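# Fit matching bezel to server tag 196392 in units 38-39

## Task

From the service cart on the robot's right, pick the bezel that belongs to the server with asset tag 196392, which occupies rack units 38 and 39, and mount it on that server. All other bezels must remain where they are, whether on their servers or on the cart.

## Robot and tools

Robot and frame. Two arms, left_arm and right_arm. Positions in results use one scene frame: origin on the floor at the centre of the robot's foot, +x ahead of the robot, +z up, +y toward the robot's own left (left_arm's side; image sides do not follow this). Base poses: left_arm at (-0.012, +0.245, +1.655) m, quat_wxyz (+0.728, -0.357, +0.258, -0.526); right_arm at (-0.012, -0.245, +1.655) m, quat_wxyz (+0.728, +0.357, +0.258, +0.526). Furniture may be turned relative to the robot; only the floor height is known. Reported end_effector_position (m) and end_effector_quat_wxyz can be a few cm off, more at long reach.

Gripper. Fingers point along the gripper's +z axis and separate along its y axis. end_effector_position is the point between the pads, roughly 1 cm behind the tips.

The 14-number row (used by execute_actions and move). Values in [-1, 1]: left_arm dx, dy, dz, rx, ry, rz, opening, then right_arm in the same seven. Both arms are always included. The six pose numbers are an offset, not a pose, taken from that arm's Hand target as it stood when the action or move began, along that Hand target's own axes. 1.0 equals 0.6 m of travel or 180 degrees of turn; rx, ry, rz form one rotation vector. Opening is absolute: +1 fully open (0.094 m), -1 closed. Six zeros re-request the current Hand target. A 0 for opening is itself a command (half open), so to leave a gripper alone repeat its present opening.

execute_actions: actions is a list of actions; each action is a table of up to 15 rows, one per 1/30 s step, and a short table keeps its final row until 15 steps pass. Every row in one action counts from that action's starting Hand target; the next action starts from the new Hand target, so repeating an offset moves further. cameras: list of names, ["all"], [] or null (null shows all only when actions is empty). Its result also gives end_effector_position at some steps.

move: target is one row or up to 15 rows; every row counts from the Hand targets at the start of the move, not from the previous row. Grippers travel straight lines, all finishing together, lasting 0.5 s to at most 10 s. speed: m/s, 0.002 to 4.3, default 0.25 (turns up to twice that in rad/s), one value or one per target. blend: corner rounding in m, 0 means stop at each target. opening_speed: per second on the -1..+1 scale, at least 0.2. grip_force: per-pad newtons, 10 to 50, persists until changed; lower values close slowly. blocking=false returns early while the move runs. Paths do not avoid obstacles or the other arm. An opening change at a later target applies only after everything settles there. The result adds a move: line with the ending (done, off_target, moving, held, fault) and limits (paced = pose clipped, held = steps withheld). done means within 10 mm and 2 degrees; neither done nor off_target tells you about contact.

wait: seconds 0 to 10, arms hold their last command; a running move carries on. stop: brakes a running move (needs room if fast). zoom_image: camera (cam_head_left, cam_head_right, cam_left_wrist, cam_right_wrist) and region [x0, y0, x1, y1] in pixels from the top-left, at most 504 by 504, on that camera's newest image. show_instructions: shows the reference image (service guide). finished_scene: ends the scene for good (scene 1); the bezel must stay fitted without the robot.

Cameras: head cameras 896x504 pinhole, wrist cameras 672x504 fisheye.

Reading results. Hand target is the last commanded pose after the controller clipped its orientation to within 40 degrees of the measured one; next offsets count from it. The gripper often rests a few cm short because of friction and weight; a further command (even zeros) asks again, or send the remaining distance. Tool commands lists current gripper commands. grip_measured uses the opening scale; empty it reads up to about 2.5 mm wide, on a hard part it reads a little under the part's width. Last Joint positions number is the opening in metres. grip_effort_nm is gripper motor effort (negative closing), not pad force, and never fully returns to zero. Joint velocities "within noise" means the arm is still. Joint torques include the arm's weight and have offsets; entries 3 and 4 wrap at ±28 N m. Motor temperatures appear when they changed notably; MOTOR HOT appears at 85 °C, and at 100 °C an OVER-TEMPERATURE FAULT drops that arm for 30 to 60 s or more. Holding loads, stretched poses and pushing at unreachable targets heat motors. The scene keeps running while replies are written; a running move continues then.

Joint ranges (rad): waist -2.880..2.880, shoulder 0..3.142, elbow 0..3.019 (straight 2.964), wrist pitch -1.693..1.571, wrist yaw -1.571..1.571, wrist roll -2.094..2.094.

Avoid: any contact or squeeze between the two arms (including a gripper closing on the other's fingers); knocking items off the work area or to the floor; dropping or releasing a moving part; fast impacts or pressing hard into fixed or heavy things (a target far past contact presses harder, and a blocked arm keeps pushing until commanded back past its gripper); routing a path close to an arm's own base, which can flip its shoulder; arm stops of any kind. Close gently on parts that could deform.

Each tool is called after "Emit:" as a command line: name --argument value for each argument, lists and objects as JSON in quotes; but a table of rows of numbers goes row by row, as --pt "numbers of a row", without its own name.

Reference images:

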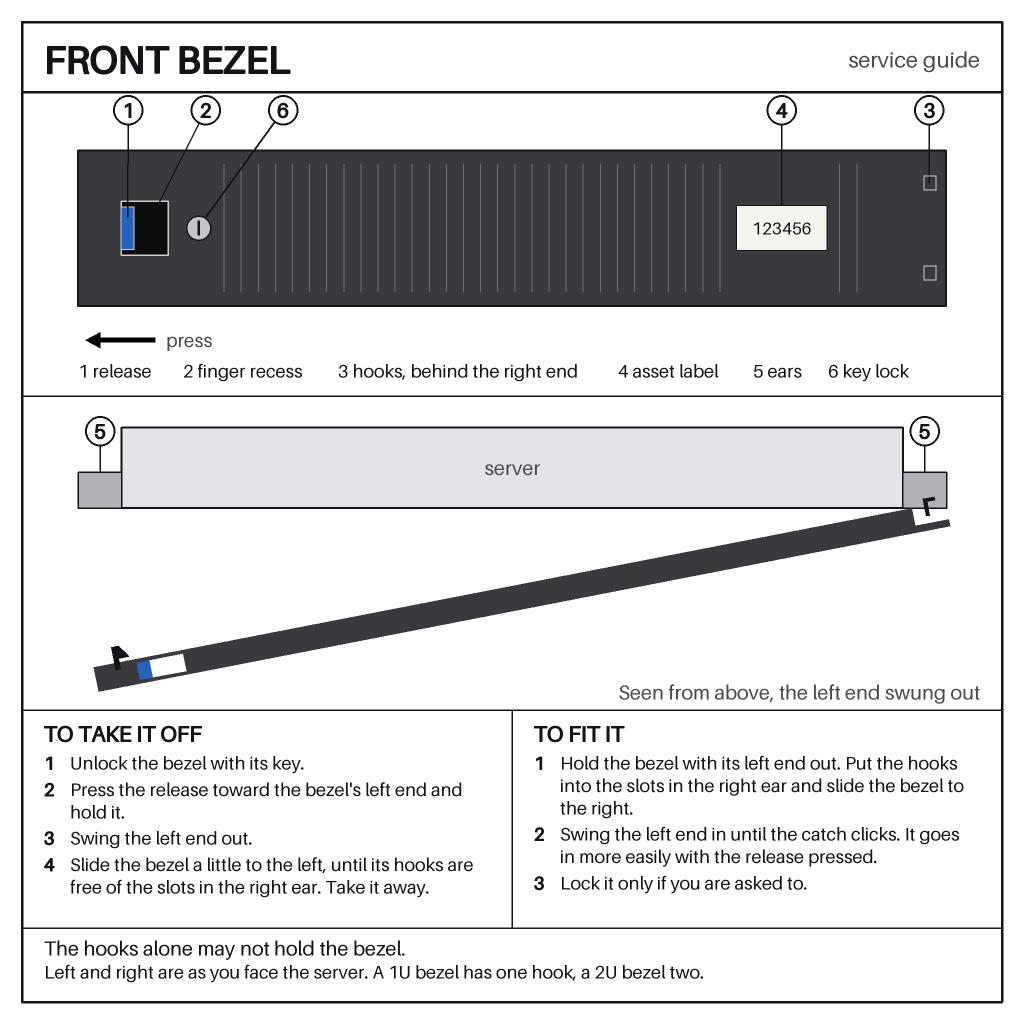

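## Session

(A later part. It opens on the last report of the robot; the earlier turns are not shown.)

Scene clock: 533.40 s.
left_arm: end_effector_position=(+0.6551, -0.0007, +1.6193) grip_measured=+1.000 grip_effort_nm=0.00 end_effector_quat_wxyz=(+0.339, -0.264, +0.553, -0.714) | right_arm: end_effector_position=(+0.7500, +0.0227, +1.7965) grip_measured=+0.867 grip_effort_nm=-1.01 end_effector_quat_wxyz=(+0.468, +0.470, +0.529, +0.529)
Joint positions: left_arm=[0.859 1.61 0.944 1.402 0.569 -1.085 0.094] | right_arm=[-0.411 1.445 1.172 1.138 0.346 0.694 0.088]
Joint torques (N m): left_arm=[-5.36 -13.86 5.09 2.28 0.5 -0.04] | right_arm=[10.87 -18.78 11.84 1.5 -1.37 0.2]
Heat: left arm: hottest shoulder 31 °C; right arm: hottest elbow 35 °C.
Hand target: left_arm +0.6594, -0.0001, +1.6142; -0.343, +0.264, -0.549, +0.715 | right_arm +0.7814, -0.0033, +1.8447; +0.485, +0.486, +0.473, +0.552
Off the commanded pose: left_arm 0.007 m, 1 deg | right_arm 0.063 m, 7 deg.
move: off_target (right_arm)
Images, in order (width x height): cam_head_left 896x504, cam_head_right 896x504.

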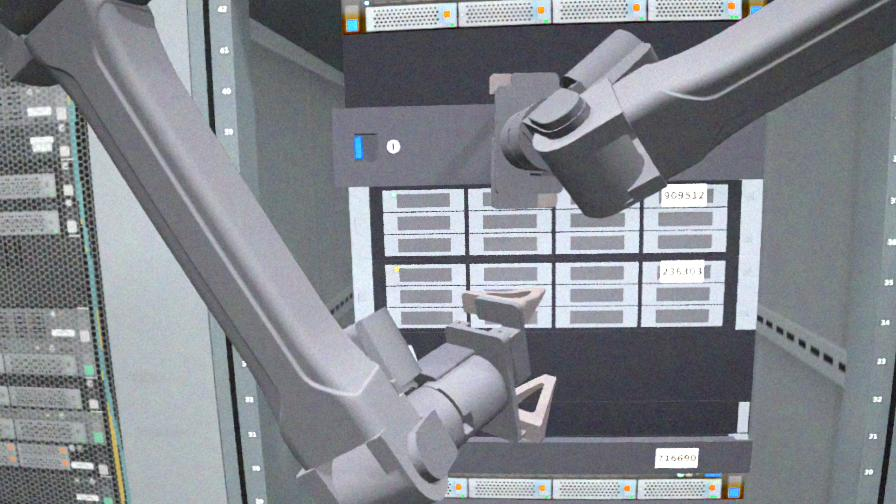

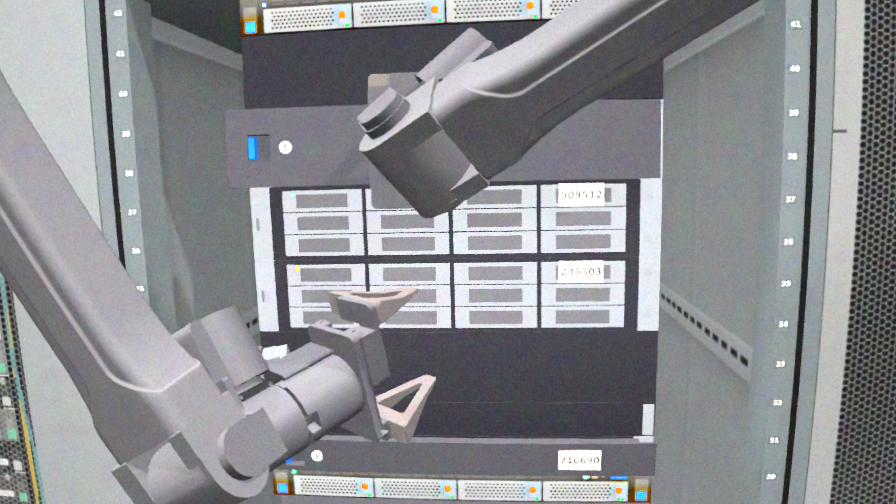

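Emit:
move --target '[0,0,0,0,0,0,1,-0.018,-0.001,-0.003,0,0,0,0.6]' --speed 0.06 --cameras '["cam_head_left","cam_head_right"]'

Emit:
zoom_image --camera "cam_head_left" --region '[320, 80, 480, 200]'

Emit:
zoom_image --camera "cam_head_right" --region '[600, 80, 760, 200]'

Scene clock: 539.10 s.
left_arm: end_effector_position=(+0.6551, -0.0007, +1.6193) grip_measured=+1.000 grip_effort_nm=0.00 end_effector_quat_wxyz=(+0.339, -0.264, +0.553, -0.714) | right_arm: end_effector_position=(+0.7517, +0.0216, +1.7935) grip_measured=+0.867 grip_effort_nm=-1.01 end_effector_quat_wxyz=(+0.470, +0.466, +0.531, +0.530)
Joint positions: left_arm=[0.859 1.61 0.944 1.402 0.569 -1.085 0.094] | right_arm=[-0.421 1.445 1.172 1.132 0.333 0.694 0.088]
Joint torques (N m): left_arm=[-5.48 -13.63 5.07 2.3 0.53 -0.05] | right_arm=[10.46 -20.72 10.41 1.47 -1.19 0.32]
Heat: left arm: hottest shoulder 31 °C; right arm: hottest elbow 36 °C.
Hand target: left_arm +0.6594, -0.0001, +1.6142; -0.343, +0.264, -0.549, +0.715 | right_arm +0.7803, -0.0141, +1.8430; +0.485, +0.486, +0.473, +0.552
Off the commanded pose: left_arm 0.007 m, 1 deg | right_arm 0.067 m, 8 deg.
move: off_target (right_arm)
Images, in order (width x height): cam_head_left 896x504, cam_head_right 896x504.

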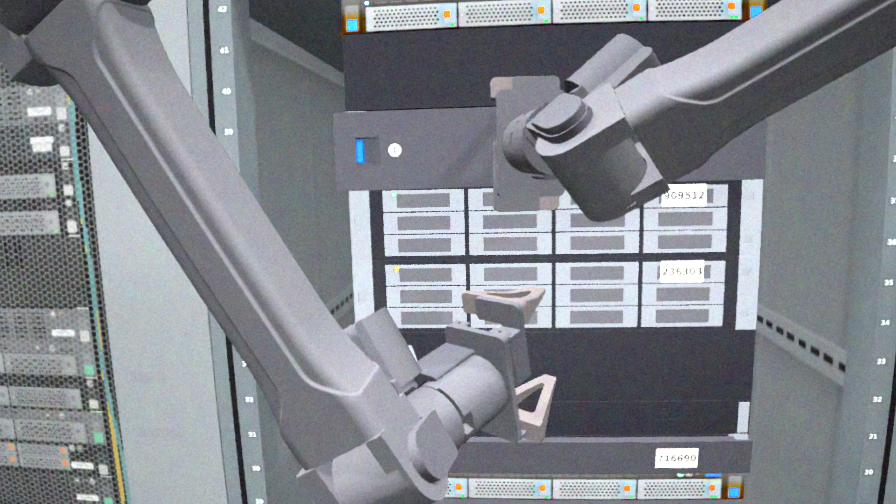

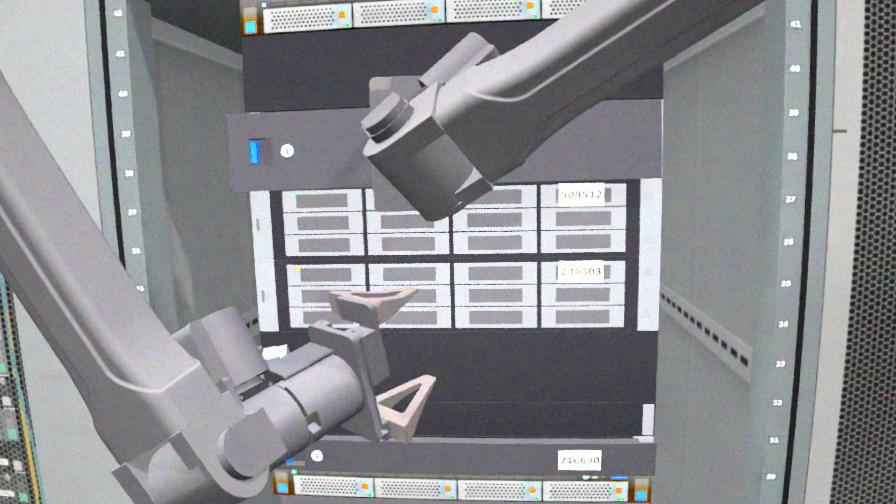

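Scaled by 3.150 from the camera's 896x504 image, which has a finer 1280x720 frame.

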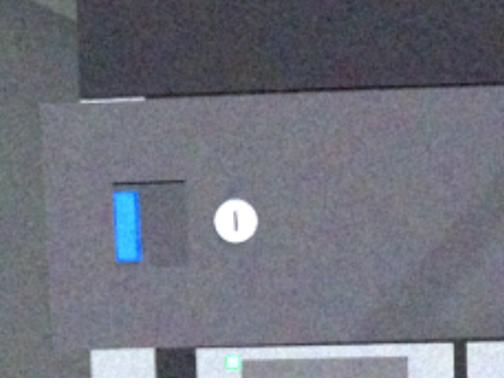

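Scaled by 3.150 from the camera's 896x504 image, which has a finer 1280x720 frame.

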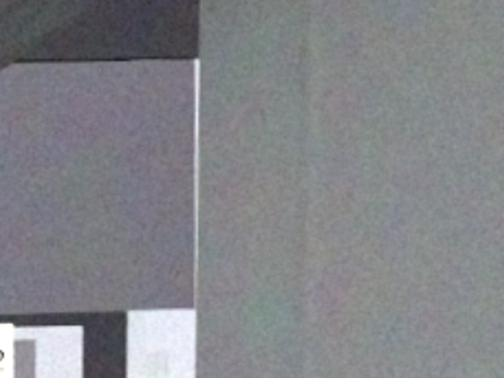

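Emit:
move --target '[0,0,0,0,0,0,1,-0.018,0.006,-0.003,0,0,0,0.6]' --speed 0.06 --cameras '["cam_head_left","cam_head_right"]'

Emit:
zoom_image --camera "cam_head_left" --region '[320, 80, 480, 200]'

Emit:
zoom_image --camera "cam_head_right" --region '[600, 80, 760, 200]'

Scene clock: 541.90 s.
left_arm: end_effector_position=(+0.6551, -0.0007, +1.6193) grip_measured=+1.000 grip_effort_nm=0.00 end_effector_quat_wxyz=(+0.339, -0.264, +0.553, -0.714) | right_arm: end_effector_position=(+0.7549, +0.0163, +1.7937) grip_measured=+0.867 grip_effort_nm=-1.01 end_effector_quat_wxyz=(+0.469, +0.465, +0.533, +0.529)
Joint positions: left_arm=[0.859 1.61 0.944 1.402 0.569 -1.085 0.094] | right_arm=[-0.43 1.434 1.172 1.115 0.327 0.7 0.088]
Joint torques (N m): left_arm=[-5.25 -13.8 5.07 2.3 0.53 -0.03] | right_arm=[10.29 -22.36 9.16 1.89 -1.18 0.32]
Heat: left arm: hottest shoulder 31 °C; right arm: hottest elbow 36 °C.
Hand target: left_arm +0.6594, -0.0001, +1.6142; -0.343, +0.264, -0.549, +0.715 | right_arm +0.7789, -0.0253, +1.8458; +0.485, +0.486, +0.473, +0.552
Off the commanded pose: left_arm 0.007 m, 1 deg | right_arm 0.071 m, 8 deg.
move: off_target (right_arm)
Images, in order (width x height): cam_head_left 896x504, cam_head_right 896x504.

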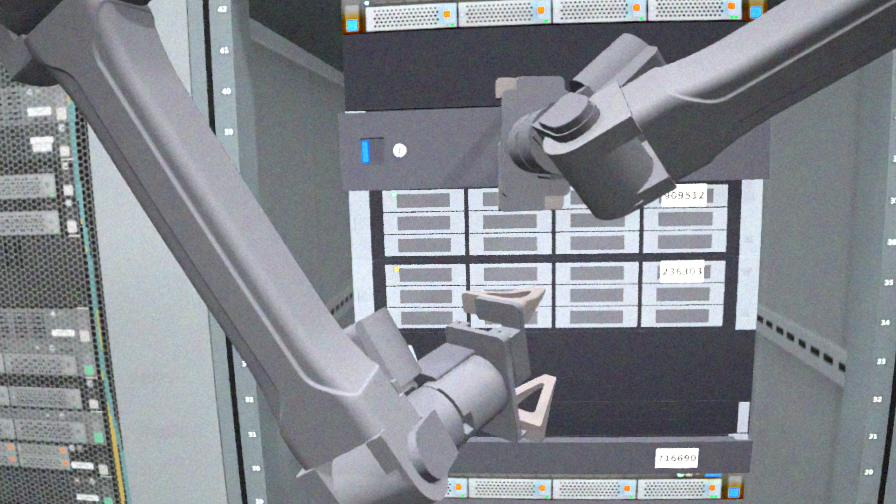

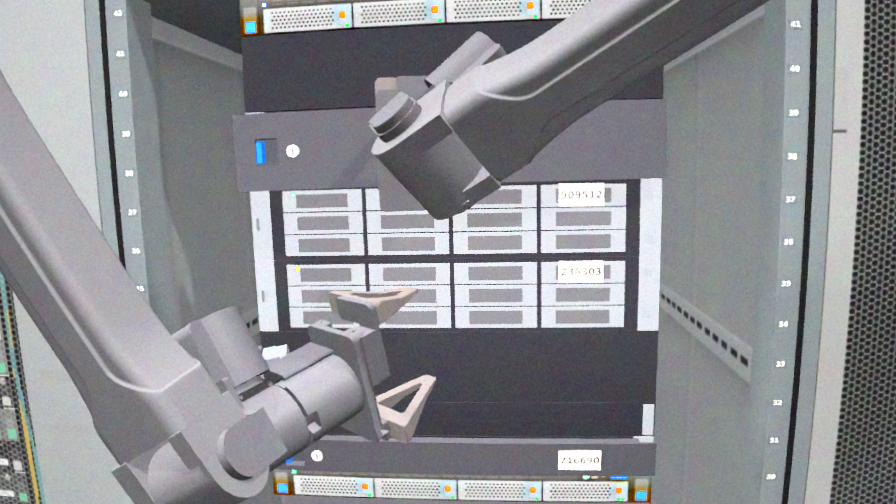

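Scaled by 3.150 from the camera's 896x504 image, which has a finer 1280x720 frame.

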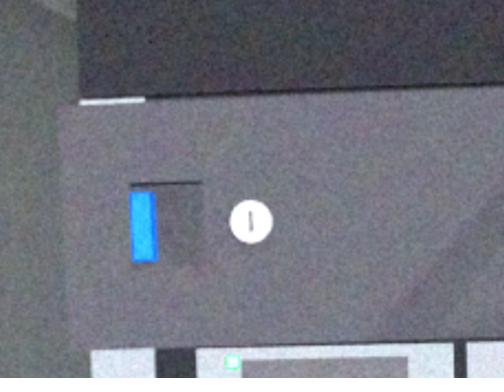

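Scaled by 3.150 from the camera's 896x504 image, which has a finer 1280x720 frame.

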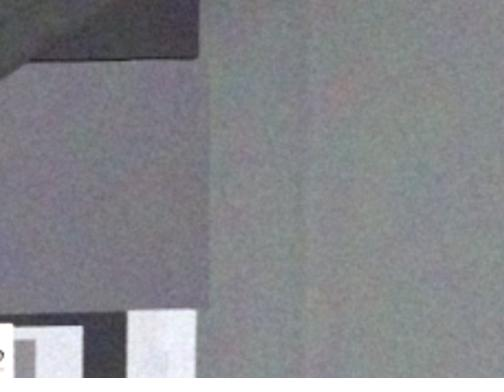

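Emit:
move --target '[0,0,0,0,0,0,1,0.0,0.003,0.025,0,-0.02,0.003,0.6]' --speed 0.05 --cameras '["cam_head_left","cam_head_right","cam_left_wrist"]'

Emit:
zoom_image --camera "cam_head_left" --region '[320, 80, 480, 200]'

Emit:
zoom_image --camera "cam_head_right" --region '[600, 80, 760, 200]'

Scene clock: 547.67 s.
left_arm: end_effector_position=(+0.6551, -0.0007, +1.6193) grip_measured=+1.000 grip_effort_nm=0.00 end_effector_quat_wxyz=(+0.339, -0.264, +0.553, -0.714) | right_arm: end_effector_position=(+0.7568, +0.0150, +1.7933) grip_measured=+0.867 grip_effort_nm=-1.02 end_effector_quat_wxyz=(+0.470, +0.470, +0.532, +0.525)
Joint positions: left_arm=[0.859 1.61 0.944 1.402 0.569 -1.085 0.094] | right_arm=[-0.429 1.436 1.178 1.115 0.341 0.699 0.088]
Joint torques (N m): left_arm=[-5.3 -13.68 5.09 2.26 0.52 -0.04] | right_arm=[10.81 -19.19 13 3.26 0.11 0.27]
Heat: left arm: hottest shoulder 31 °C; right arm: hottest elbow 36 °C.
Hand target: left_arm +0.6594, -0.0001, +1.6142; -0.343, +0.264, -0.549, +0.715 | right_arm +0.7937, -0.0246, +1.8487; +0.497, +0.505, +0.455, +0.539
Off the commanded pose: left_arm 0.007 m, 1 deg | right_arm 0.078 m, 10 deg.
move: off_target (right_arm)
Images, in order (width x height): cam_head_left 896x504, cam_head_right 896x504, cam_left_wrist 672x504.

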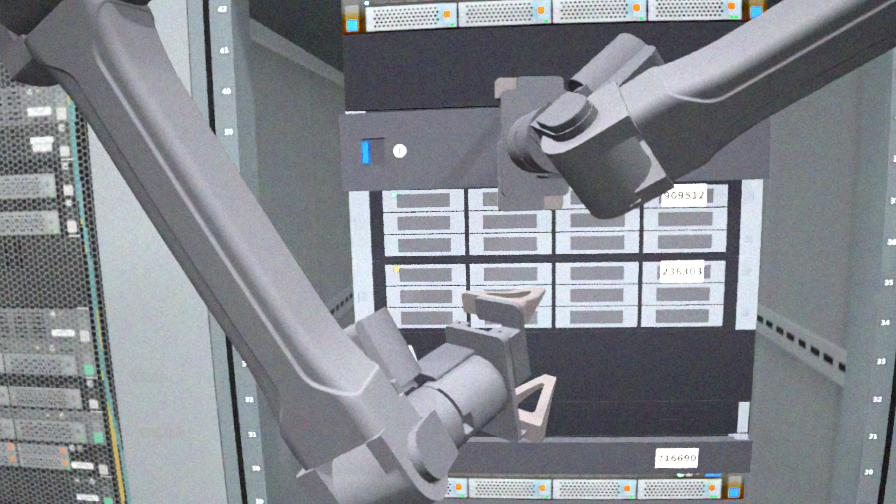

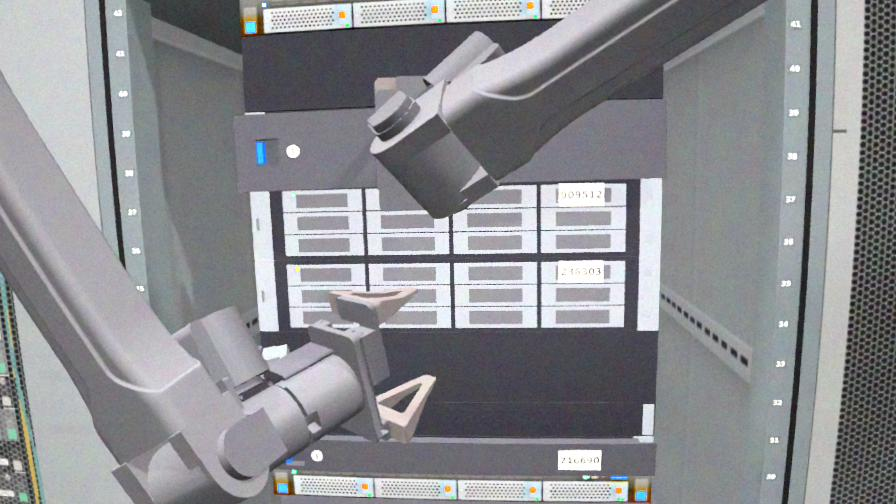

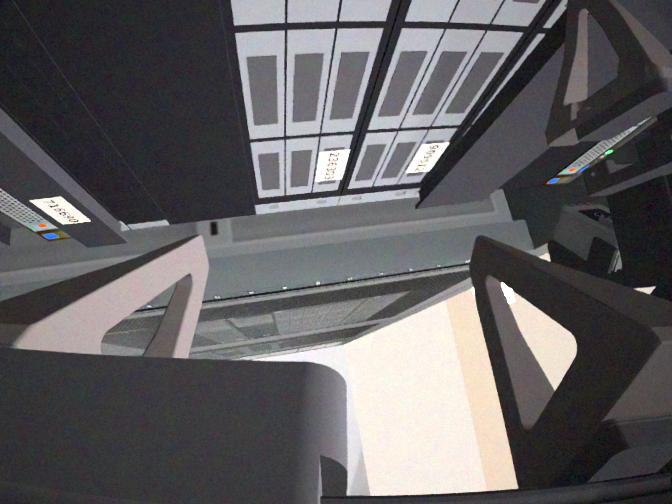

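Scaled by 3.150 from the camera's 896x504 image, which has a finer 1280x720 frame.

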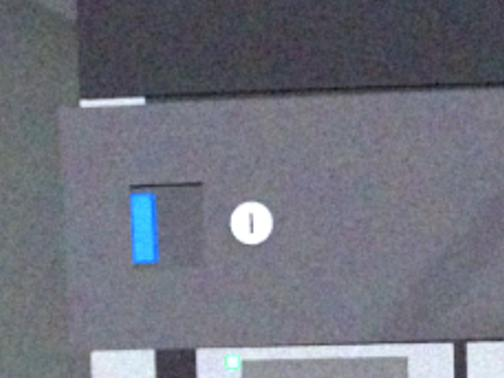

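Scaled by 3.150 from the camera's 896x504 image, which has a finer 1280x720 frame.

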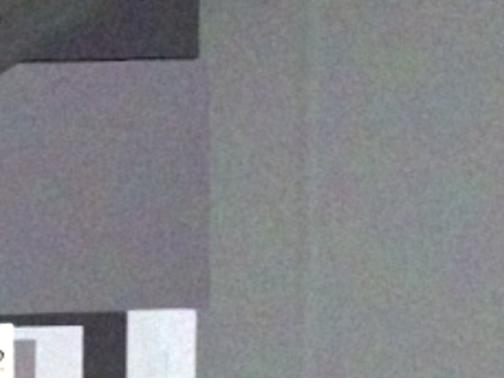

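Emit:
move --pt "-0.238 -0.079 -0.265 -0.080 -0.214 0.028 -0.9 0 0 0 0 0 0 0.6" --pt "-0.279 -0.3365 -0.142 -0.080 -0.214 0.028 -0.9 0 0 0 0 0 0 0.6" --speed 0.2 --blend '[0.03,0]' --cameras '["all"]'

Scene clock: 567.97 s.
left_arm: end_effector_position=(+0.6484, +0.2123, +1.7726) grip_measured=-0.897 grip_effort_nm=-0.16 end_effector_quat_wxyz=(+0.493, -0.504, +0.509, -0.495) | right_arm: end_effector_position=(+0.7568, +0.0150, +1.7933) grip_measured=+0.867 grip_effort_nm=-1.01 end_effector_quat_wxyz=(+0.470, +0.470, +0.532, +0.525)
Joint positions: left_arm=[0.782 0.891 0.65 1.087 -0.2 -0.964 0.005] | right_arm=[-0.429 1.436 1.178 1.115 0.341 0.699 0.088]
Joint torques (N m): left_arm=[-2.08 -10.75 10 1.18 0.44 0.24] | right_arm=[10.64 -18.96 13.05 3.21 0.12 0.25]
Motor temperatures (°C): left_arm=[26 31 29 27 26 27 29] | right_arm=[29 31 38 29 30 26 30]
Heat: left arm: hottest shoulder 31 °C; right arm: hottest elbow 38 °C.
Hand target: left_arm +0.6590, +0.2148, +1.7873; +0.500, -0.501, +0.499, -0.500 | right_arm +0.7937, -0.0246, +1.8487; +0.497, +0.505, +0.455, +0.539
Off the commanded pose: left_arm 0.018 m, 1 deg | right_arm 0.077 m, 10 deg.
move: off_target (left_arm, right_arm)

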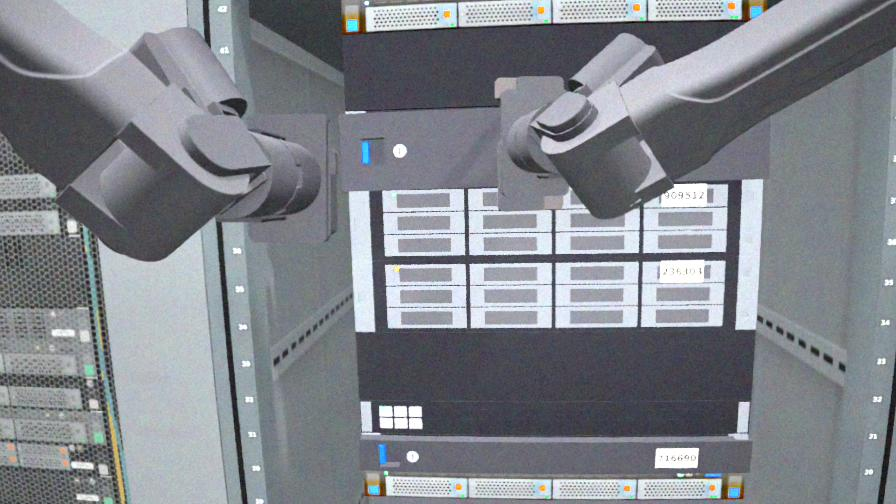

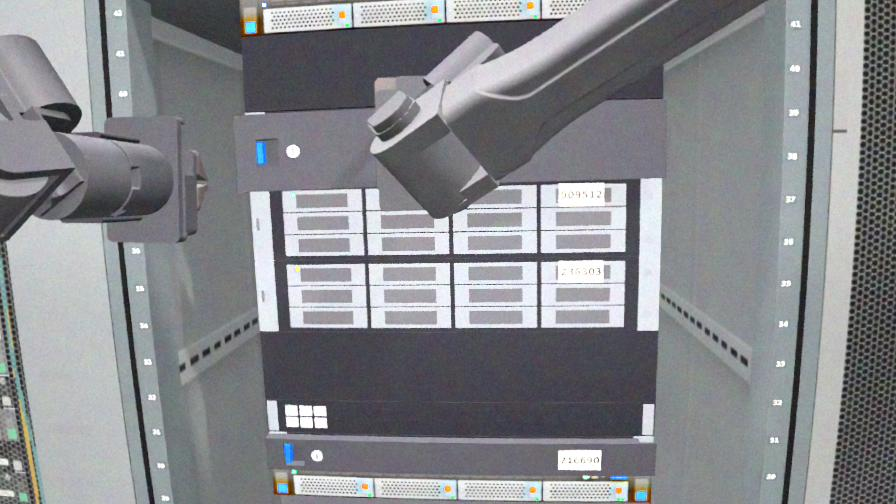

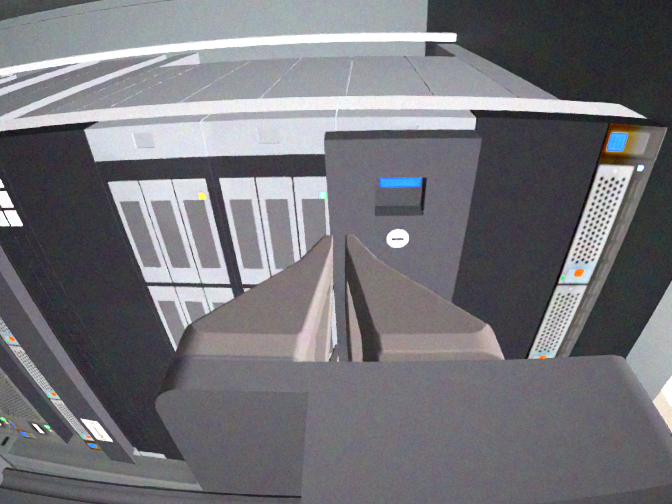

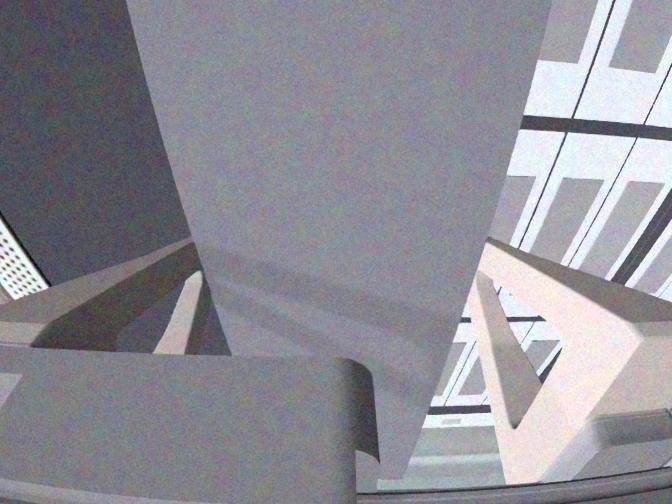

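Emit:
zoom_image --camera "cam_left_wrist" --region '[180, 90, 500, 260]'

Scaled by 1.575 from the camera's 672x504 image, which has a finer 960x720 frame.

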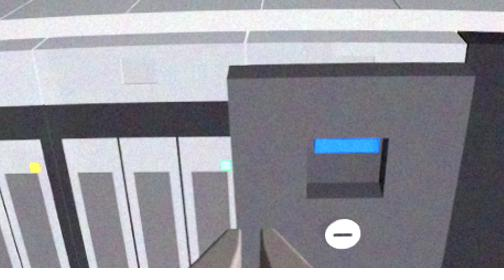

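Emit:
move --target '[0.039,-0.058,0.086,0,0,0.5,-0.06,0,0,0,0,0,0,0.6]' --speed 0.15 --cameras '["cam_head_left","cam_head_right","cam_left_wrist"]'

Emit:
zoom_image --camera "cam_left_wrist" --region '[180, 90, 500, 330]'

Scene clock: 596.27 s.
left_arm: end_effector_position=(+0.6976, +0.1949, +1.8131) grip_measured=-0.063 grip_effort_nm=0.15 end_effector_quat_wxyz=(+0.702, +0.001, +0.712, +0.000) | right_arm: end_effector_position=(+0.7568, +0.0150, +1.7933) grip_measured=+0.867 grip_effort_nm=-1.01 end_effector_quat_wxyz=(+0.470, +0.470, +0.532, +0.525)
Joint positions: left_arm=[0.683 0.933 0.817 0.994 -0.263 0.686 0.044] | right_arm=[-0.429 1.436 1.178 1.115 0.341 0.699 0.088]
Joint torques (N m): left_arm=[-2.9 -9.76 11.75 1.06 0.45 0.07] | right_arm=[11.11 -19.08 12.89 3.26 0.09 0.22]
Heat: left arm: hottest shoulder 31 °C; right arm: hottest elbow 39 °C.
Hand target: left_arm +0.7107, +0.1915, +1.8219; +0.707, -0.001, +0.707, +0.000 | right_arm +0.7937, -0.0246, +1.8487; +0.497, +0.505, +0.455, +0.539
Off the commanded pose: left_arm 0.016 m, 1 deg | right_arm 0.077 m, 10 deg.
move: off_target (left_arm, right_arm)
Images, in order (width x height): cam_head_left 896x504, cam_head_right 896x504, cam_left_wrist 672x504.

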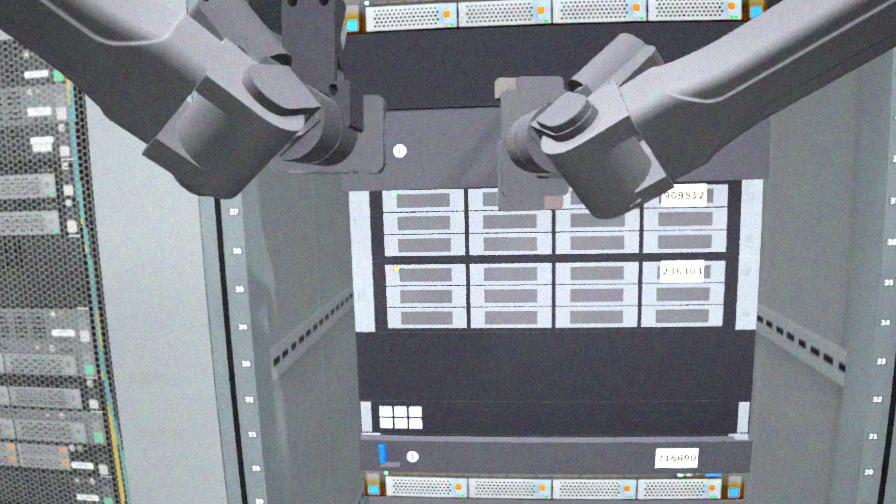

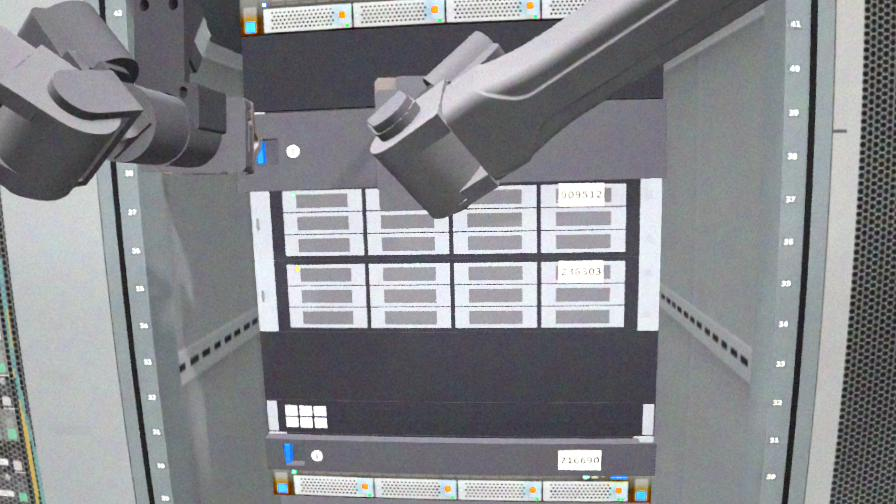

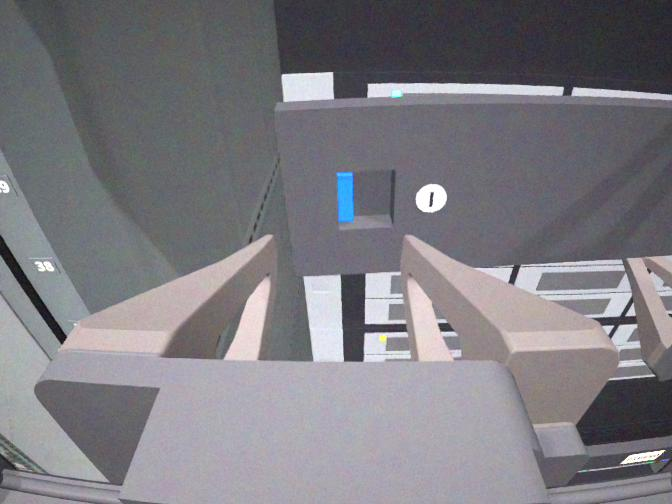

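Scaled by 1.575 from the camera's 672x504 image, which has a finer 960x720 frame.

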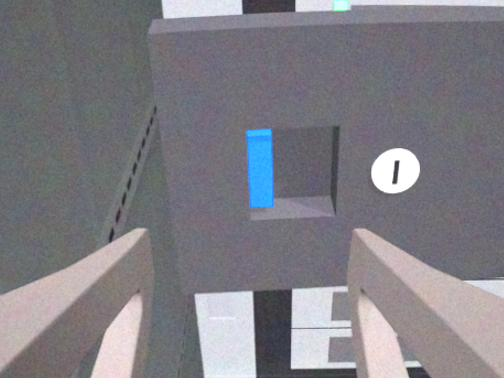

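Emit:
move --target '[0.016,0.014,0.055,0,0,0,-0.12,0,0,0,0,0,0,0.6]' --speed 0.08 --cameras '["cam_left_wrist"]'

Emit:
zoom_image --camera "cam_left_wrist" --region '[180, 90, 500, 330]'

Scene clock: 608.97 s.
left_arm: end_effector_position=(+0.7286, +0.1954, +1.8087) grip_measured=-0.117 grip_effort_nm=-0.15 end_effector_quat_wxyz=(+0.704, +0.006, +0.711, -0.003) | right_arm: end_effector_position=(+0.7568, +0.0150, +1.7933) grip_measured=+0.867 grip_effort_nm=-1.01 end_effector_quat_wxyz=(+0.470, +0.470, +0.532, +0.525)
Joint positions: left_arm=[0.726 0.985 0.903 0.946 -0.224 0.652 0.041] | right_arm=[-0.429 1.436 1.178 1.115 0.341 0.699 0.088]
Joint torques (N m): left_arm=[-1.2 -11.05 12.18 1.09 0.59 -0.11] | right_arm=[10.99 -19.6 12.98 3.23 0.09 0.25]
Heat: left arm: hottest shoulder 31 °C; right arm: hottest elbow 39 °C.
Hand target: left_arm +0.7437, +0.2000, +1.8122; +0.707, -0.001, +0.707, +0.000 | right_arm +0.7937, -0.0246, +1.8487; +0.497, +0.505, +0.455, +0.539
Off the commanded pose: left_arm 0.016 m, 1 deg | right_arm 0.077 m, 10 deg.
move: off_target (left_arm, right_arm)
Images, in order (width x height): cam_left_wrist 672x504.

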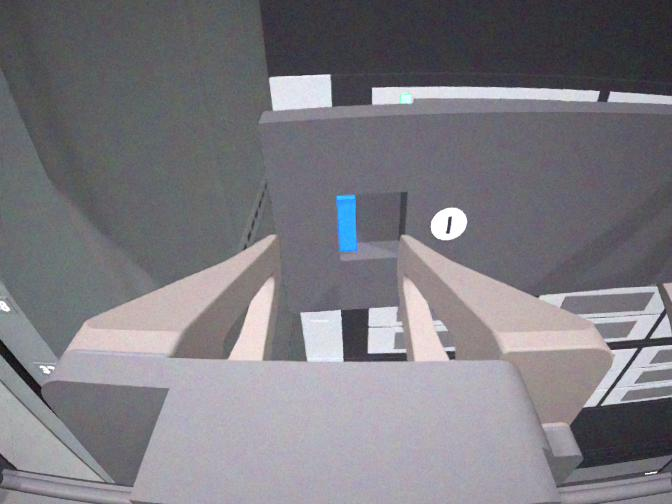

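Scaled by 1.575 from the camera's 672x504 image, which has a finer 960x720 frame.

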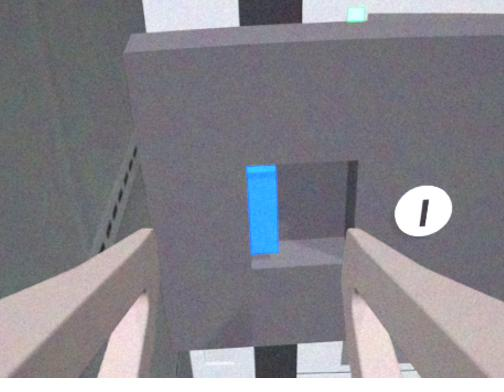

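Emit:
move --target '[0.006,0.022,0.0,0,0,0,-0.12,0,0,0,0,0,0,0.6]' --speed 0.08 --cameras '["cam_left_wrist"]'

Emit:
zoom_image --camera "cam_left_wrist" --region '[180, 90, 500, 330]'

Scene clock: 613.87 s.
left_arm: end_effector_position=(+0.7311, +0.2031, +1.7991) grip_measured=-0.117 grip_effort_nm=-0.16 end_effector_quat_wxyz=(+0.701, +0.008, +0.713, -0.005) | right_arm: end_effector_position=(+0.7568, +0.0150, +1.7933) grip_measured=+0.867 grip_effort_nm=-1.01 end_effector_quat_wxyz=(+0.470, +0.470, +0.532, +0.525)
Joint positions: left_arm=[0.767 0.985 0.903 0.929 -0.197 0.62 0.041] | right_arm=[-0.429 1.436 1.178 1.115 0.341 0.699 0.088]
Joint torques (N m): left_arm=[-0.91 -12.63 11.51 1.11 0.58 -0.14] | right_arm=[10.99 -19.37 13.04 3.17 0.1 0.26]
Heat: left arm: hottest shoulder 31 °C; right arm: hottest elbow 39 °C.
Hand target: left_arm +0.7436, +0.2131, +1.8086; +0.707, -0.001, +0.707, +0.000 | right_arm +0.7937, -0.0246, +1.8487; +0.497, +0.505, +0.455, +0.539
Off the commanded pose: left_arm 0.019 m, 2 deg | right_arm 0.077 m, 10 deg.
move: off_target (left_arm, right_arm)
Images, in order (width x height): cam_left_wrist 672x504.

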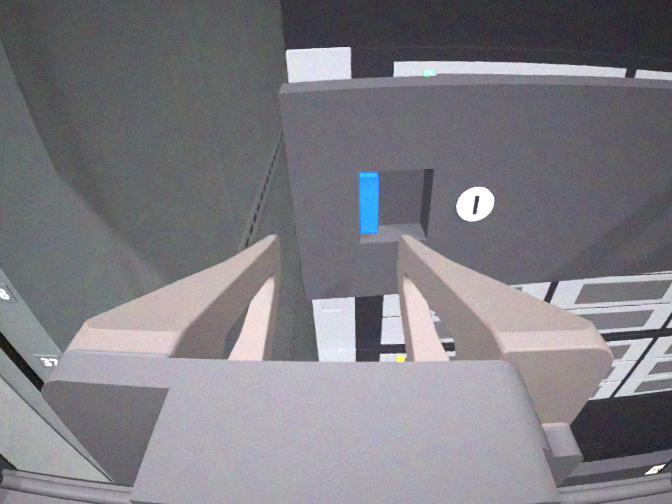

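Scaled by 1.575 from the camera's 672x504 image, which has a finer 960x720 frame.

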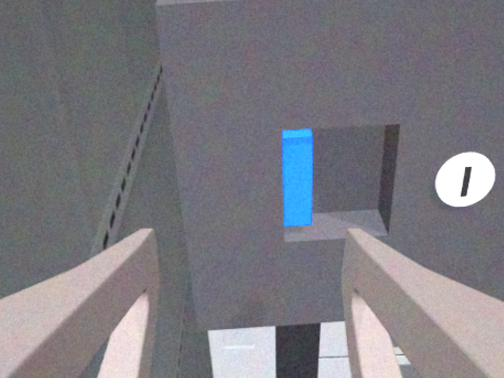

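Emit:
move --target '[-0.017,0.0,0.012,0,0,0,-0.12,0,0,0,0,0,0,0.6]' --speed 0.08 --cameras '["cam_left_wrist"]'

Emit:
zoom_image --camera "cam_left_wrist" --region '[180, 90, 500, 330]'

Scene clock: 618.77 s.
left_arm: end_effector_position=(+0.7373, +0.2044, +1.8013) grip_measured=-0.117 grip_effort_nm=-0.16 end_effector_quat_wxyz=(+0.697, +0.009, +0.717, -0.004) | right_arm: end_effector_position=(+0.7568, +0.0150, +1.7933) grip_measured=+0.867 grip_effort_nm=-1.01 end_effector_quat_wxyz=(+0.470, +0.470, +0.532, +0.525)
Joint positions: left_arm=[0.767 0.985 0.924 0.9 -0.203 0.62 0.041] | right_arm=[-0.429 1.436 1.178 1.115 0.341 0.699 0.088]
Joint torques (N m): left_arm=[-2.14 -12.98 12.18 1.18 0.42 -0.04] | right_arm=[10.58 -19.37 13.11 3.33 0.09 0.26]
Heat: left arm: hottest shoulder 31 °C; right arm: hottest elbow 40 °C.
Hand target: left_arm +0.7509, +0.2132, +1.8189; +0.707, -0.001, +0.707, +0.000 | right_arm +0.7937, -0.0246, +1.8487; +0.497, +0.505, +0.455, +0.539
Off the commanded pose: left_arm 0.024 m, 2 deg | right_arm 0.077 m, 10 deg.
move: off_target (left_arm, right_arm)
Images, in order (width x height): cam_left_wrist 672x504.

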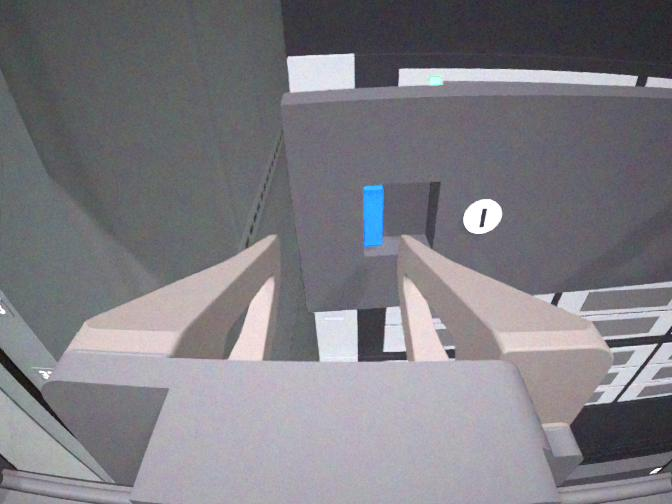

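Scaled by 1.575 from the camera's 672x504 image, which has a finer 960x720 frame.

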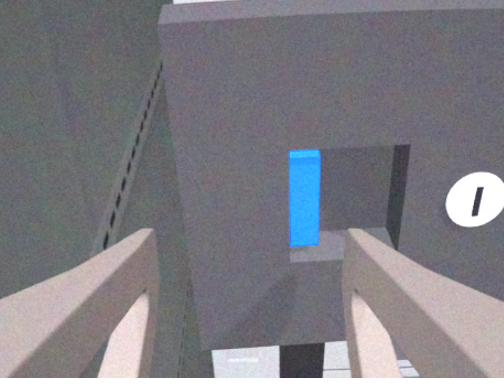

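Emit:
move --target '[-0.015,0.0,0.0,0,0,0,-0.12,0,0,0,0,0,0,0.6]' --speed 0.08 --cameras '["cam_left_wrist"]'

Emit:
zoom_image --camera "cam_left_wrist" --region '[180, 90, 500, 330]'

Scene clock: 624.30 s.
left_arm: end_effector_position=(+0.7368, +0.2019, +1.7981) grip_measured=-0.117 grip_effort_nm=-0.15 end_effector_quat_wxyz=(+0.691, +0.011, +0.723, -0.005) | right_arm: end_effector_position=(+0.7568, +0.0150, +1.7933) grip_measured=+0.867 grip_effort_nm=-1.01 end_effector_quat_wxyz=(+0.470, +0.470, +0.532, +0.525)
Joint positions: left_arm=[0.762 0.985 0.924 0.884 -0.213 0.623 0.041] | right_arm=[-0.429 1.436 1.178 1.115 0.341 0.699 0.088]
Joint torques (N m): left_arm=[-3.43 -14.15 12.6 1.17 0.42 0.03] | right_arm=[10.75 -19.08 13.04 3.19 0.1 0.26]
Heat: left arm: hottest shoulder 31 °C; right arm: hottest elbow 40 °C.
Hand target: left_arm +0.7509, +0.2133, +1.8279; +0.707, -0.001, +0.707, +0.000 | right_arm +0.7937, -0.0246, +1.8487; +0.497, +0.505, +0.455, +0.539
Off the commanded pose: left_arm 0.035 m, 3 deg | right_arm 0.077 m, 10 deg.
move: off_target (left_arm, right_arm)
Images, in order (width x height): cam_left_wrist 672x504.

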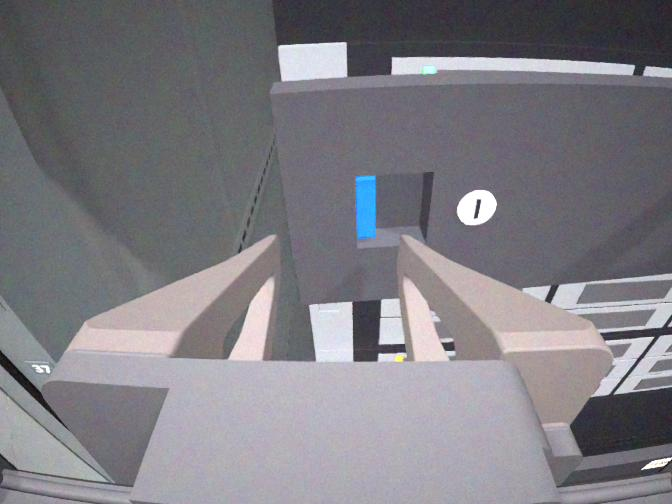

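Scaled by 1.575 from the camera's 672x504 image, which has a finer 960x720 frame.

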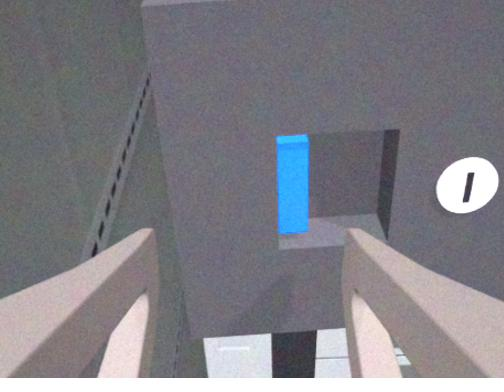

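Emit:
move --pt "0.028 -0.012 -0.135 0 0 0 -0.12 0 0 0 0 0 0 0.6" --pt "0.028 -0.012 0.002 0 0 0 -0.12 0 0 0 0 0 0 0.6" --speed 0.12 --cameras '["cam_left_wrist"]'

Emit:
zoom_image --camera "cam_left_wrist" --region '[180, 90, 500, 330]'

Scene clock: 631.37 s.
left_arm: end_effector_position=(+0.7367, +0.2008, +1.8073) grip_measured=-0.117 grip_effort_nm=-0.15 end_effector_quat_wxyz=(+0.703, +0.006, +0.711, -0.004) | right_arm: end_effector_position=(+0.7568, +0.0150, +1.7933) grip_measured=+0.867 grip_effort_nm=-1.01 end_effector_quat_wxyz=(+0.470, +0.470, +0.532, +0.525)
Joint positions: left_arm=[0.749 0.99 0.925 0.925 -0.209 0.634 0.041] | right_arm=[-0.429 1.436 1.178 1.115 0.341 0.699 0.088]
Joint torques (N m): left_arm=[-1.32 -11.16 12.08 1.2 0.58 -0.17] | right_arm=[10.58 -19.19 12.96 3.22 0.1 0.27]
Heat: left arm: hottest shoulder 31 °C; right arm: hottest elbow 40 °C.
Hand target: left_arm +0.7520, +0.2059, +1.8111; +0.707, -0.001, +0.707, +0.000 | right_arm +0.7937, -0.0246, +1.8487; +0.497, +0.505, +0.455, +0.539
Off the commanded pose: left_arm 0.017 m, 1 deg | right_arm 0.077 m, 10 deg.
move: off_target (left_arm, right_arm)
Images, in order (width x height): cam_left_wrist 672x504.

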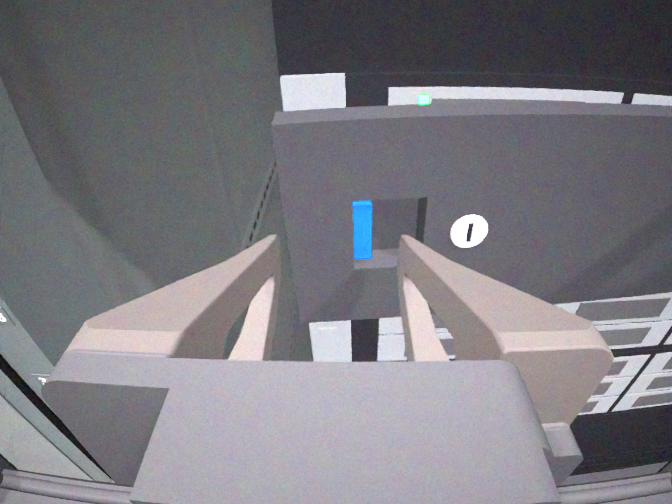

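Scaled by 1.575 from the camera's 672x504 image, which has a finer 960x720 frame.

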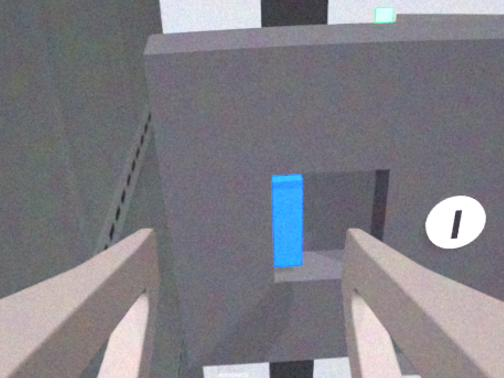

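Emit:
move --pt "0.0 0.007 -0.10 0 0 0 -0.12 0 0 0 0 0 0 0.6" --pt "0.0 0.005 0.012 0 0 0 -0.12 0 0 0 0 0 0 0.6" --speed 0.12 --cameras '["cam_left_wrist"]'

Emit:
zoom_image --camera "cam_left_wrist" --region '[180, 90, 500, 330]'

Scene clock: 641.00 s.
left_arm: end_effector_position=(+0.7439, +0.2036, +1.8071) grip_measured=-0.117 grip_effort_nm=-0.15 end_effector_quat_wxyz=(+0.703, +0.006, +0.711, -0.004) | right_arm: end_effector_position=(+0.7568, +0.0150, +1.7933) grip_measured=+0.867 grip_effort_nm=-1.01 end_effector_quat_wxyz=(+0.470, +0.470, +0.532, +0.525)
Joint positions: left_arm=[0.762 0.997 0.945 0.91 -0.2 0.624 0.041] | right_arm=[-0.429 1.436 1.178 1.115 0.341 0.699 0.088]
Joint torques (N m): left_arm=[-1.2 -11.46 12.31 1.14 0.59 -0.13] | right_arm=[10.93 -19.43 13 3.26 0.09 0.26]
Heat: left arm: hottest shoulder 31 °C; right arm: hottest elbow 40 °C.
Hand target: left_arm +0.7592, +0.2090, +1.8112; +0.707, -0.001, +0.707, +0.000 | right_arm +0.7937, -0.0246, +1.8487; +0.497, +0.505, +0.455, +0.539
Off the commanded pose: left_arm 0.017 m, 1 deg | right_arm 0.077 m, 10 deg.
move: off_target (left_arm, right_arm)
Images, in order (width x height): cam_left_wrist 672x504.

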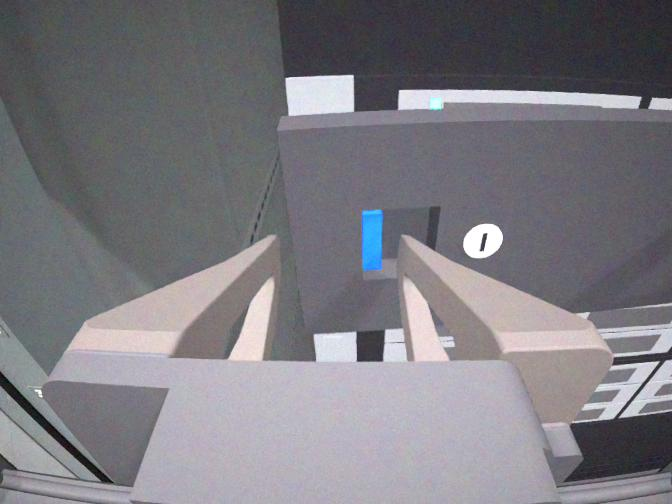

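Scaled by 1.575 from the camera's 672x504 image, which has a finer 960x720 frame.

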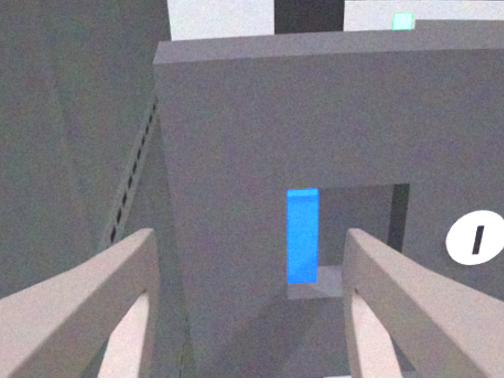

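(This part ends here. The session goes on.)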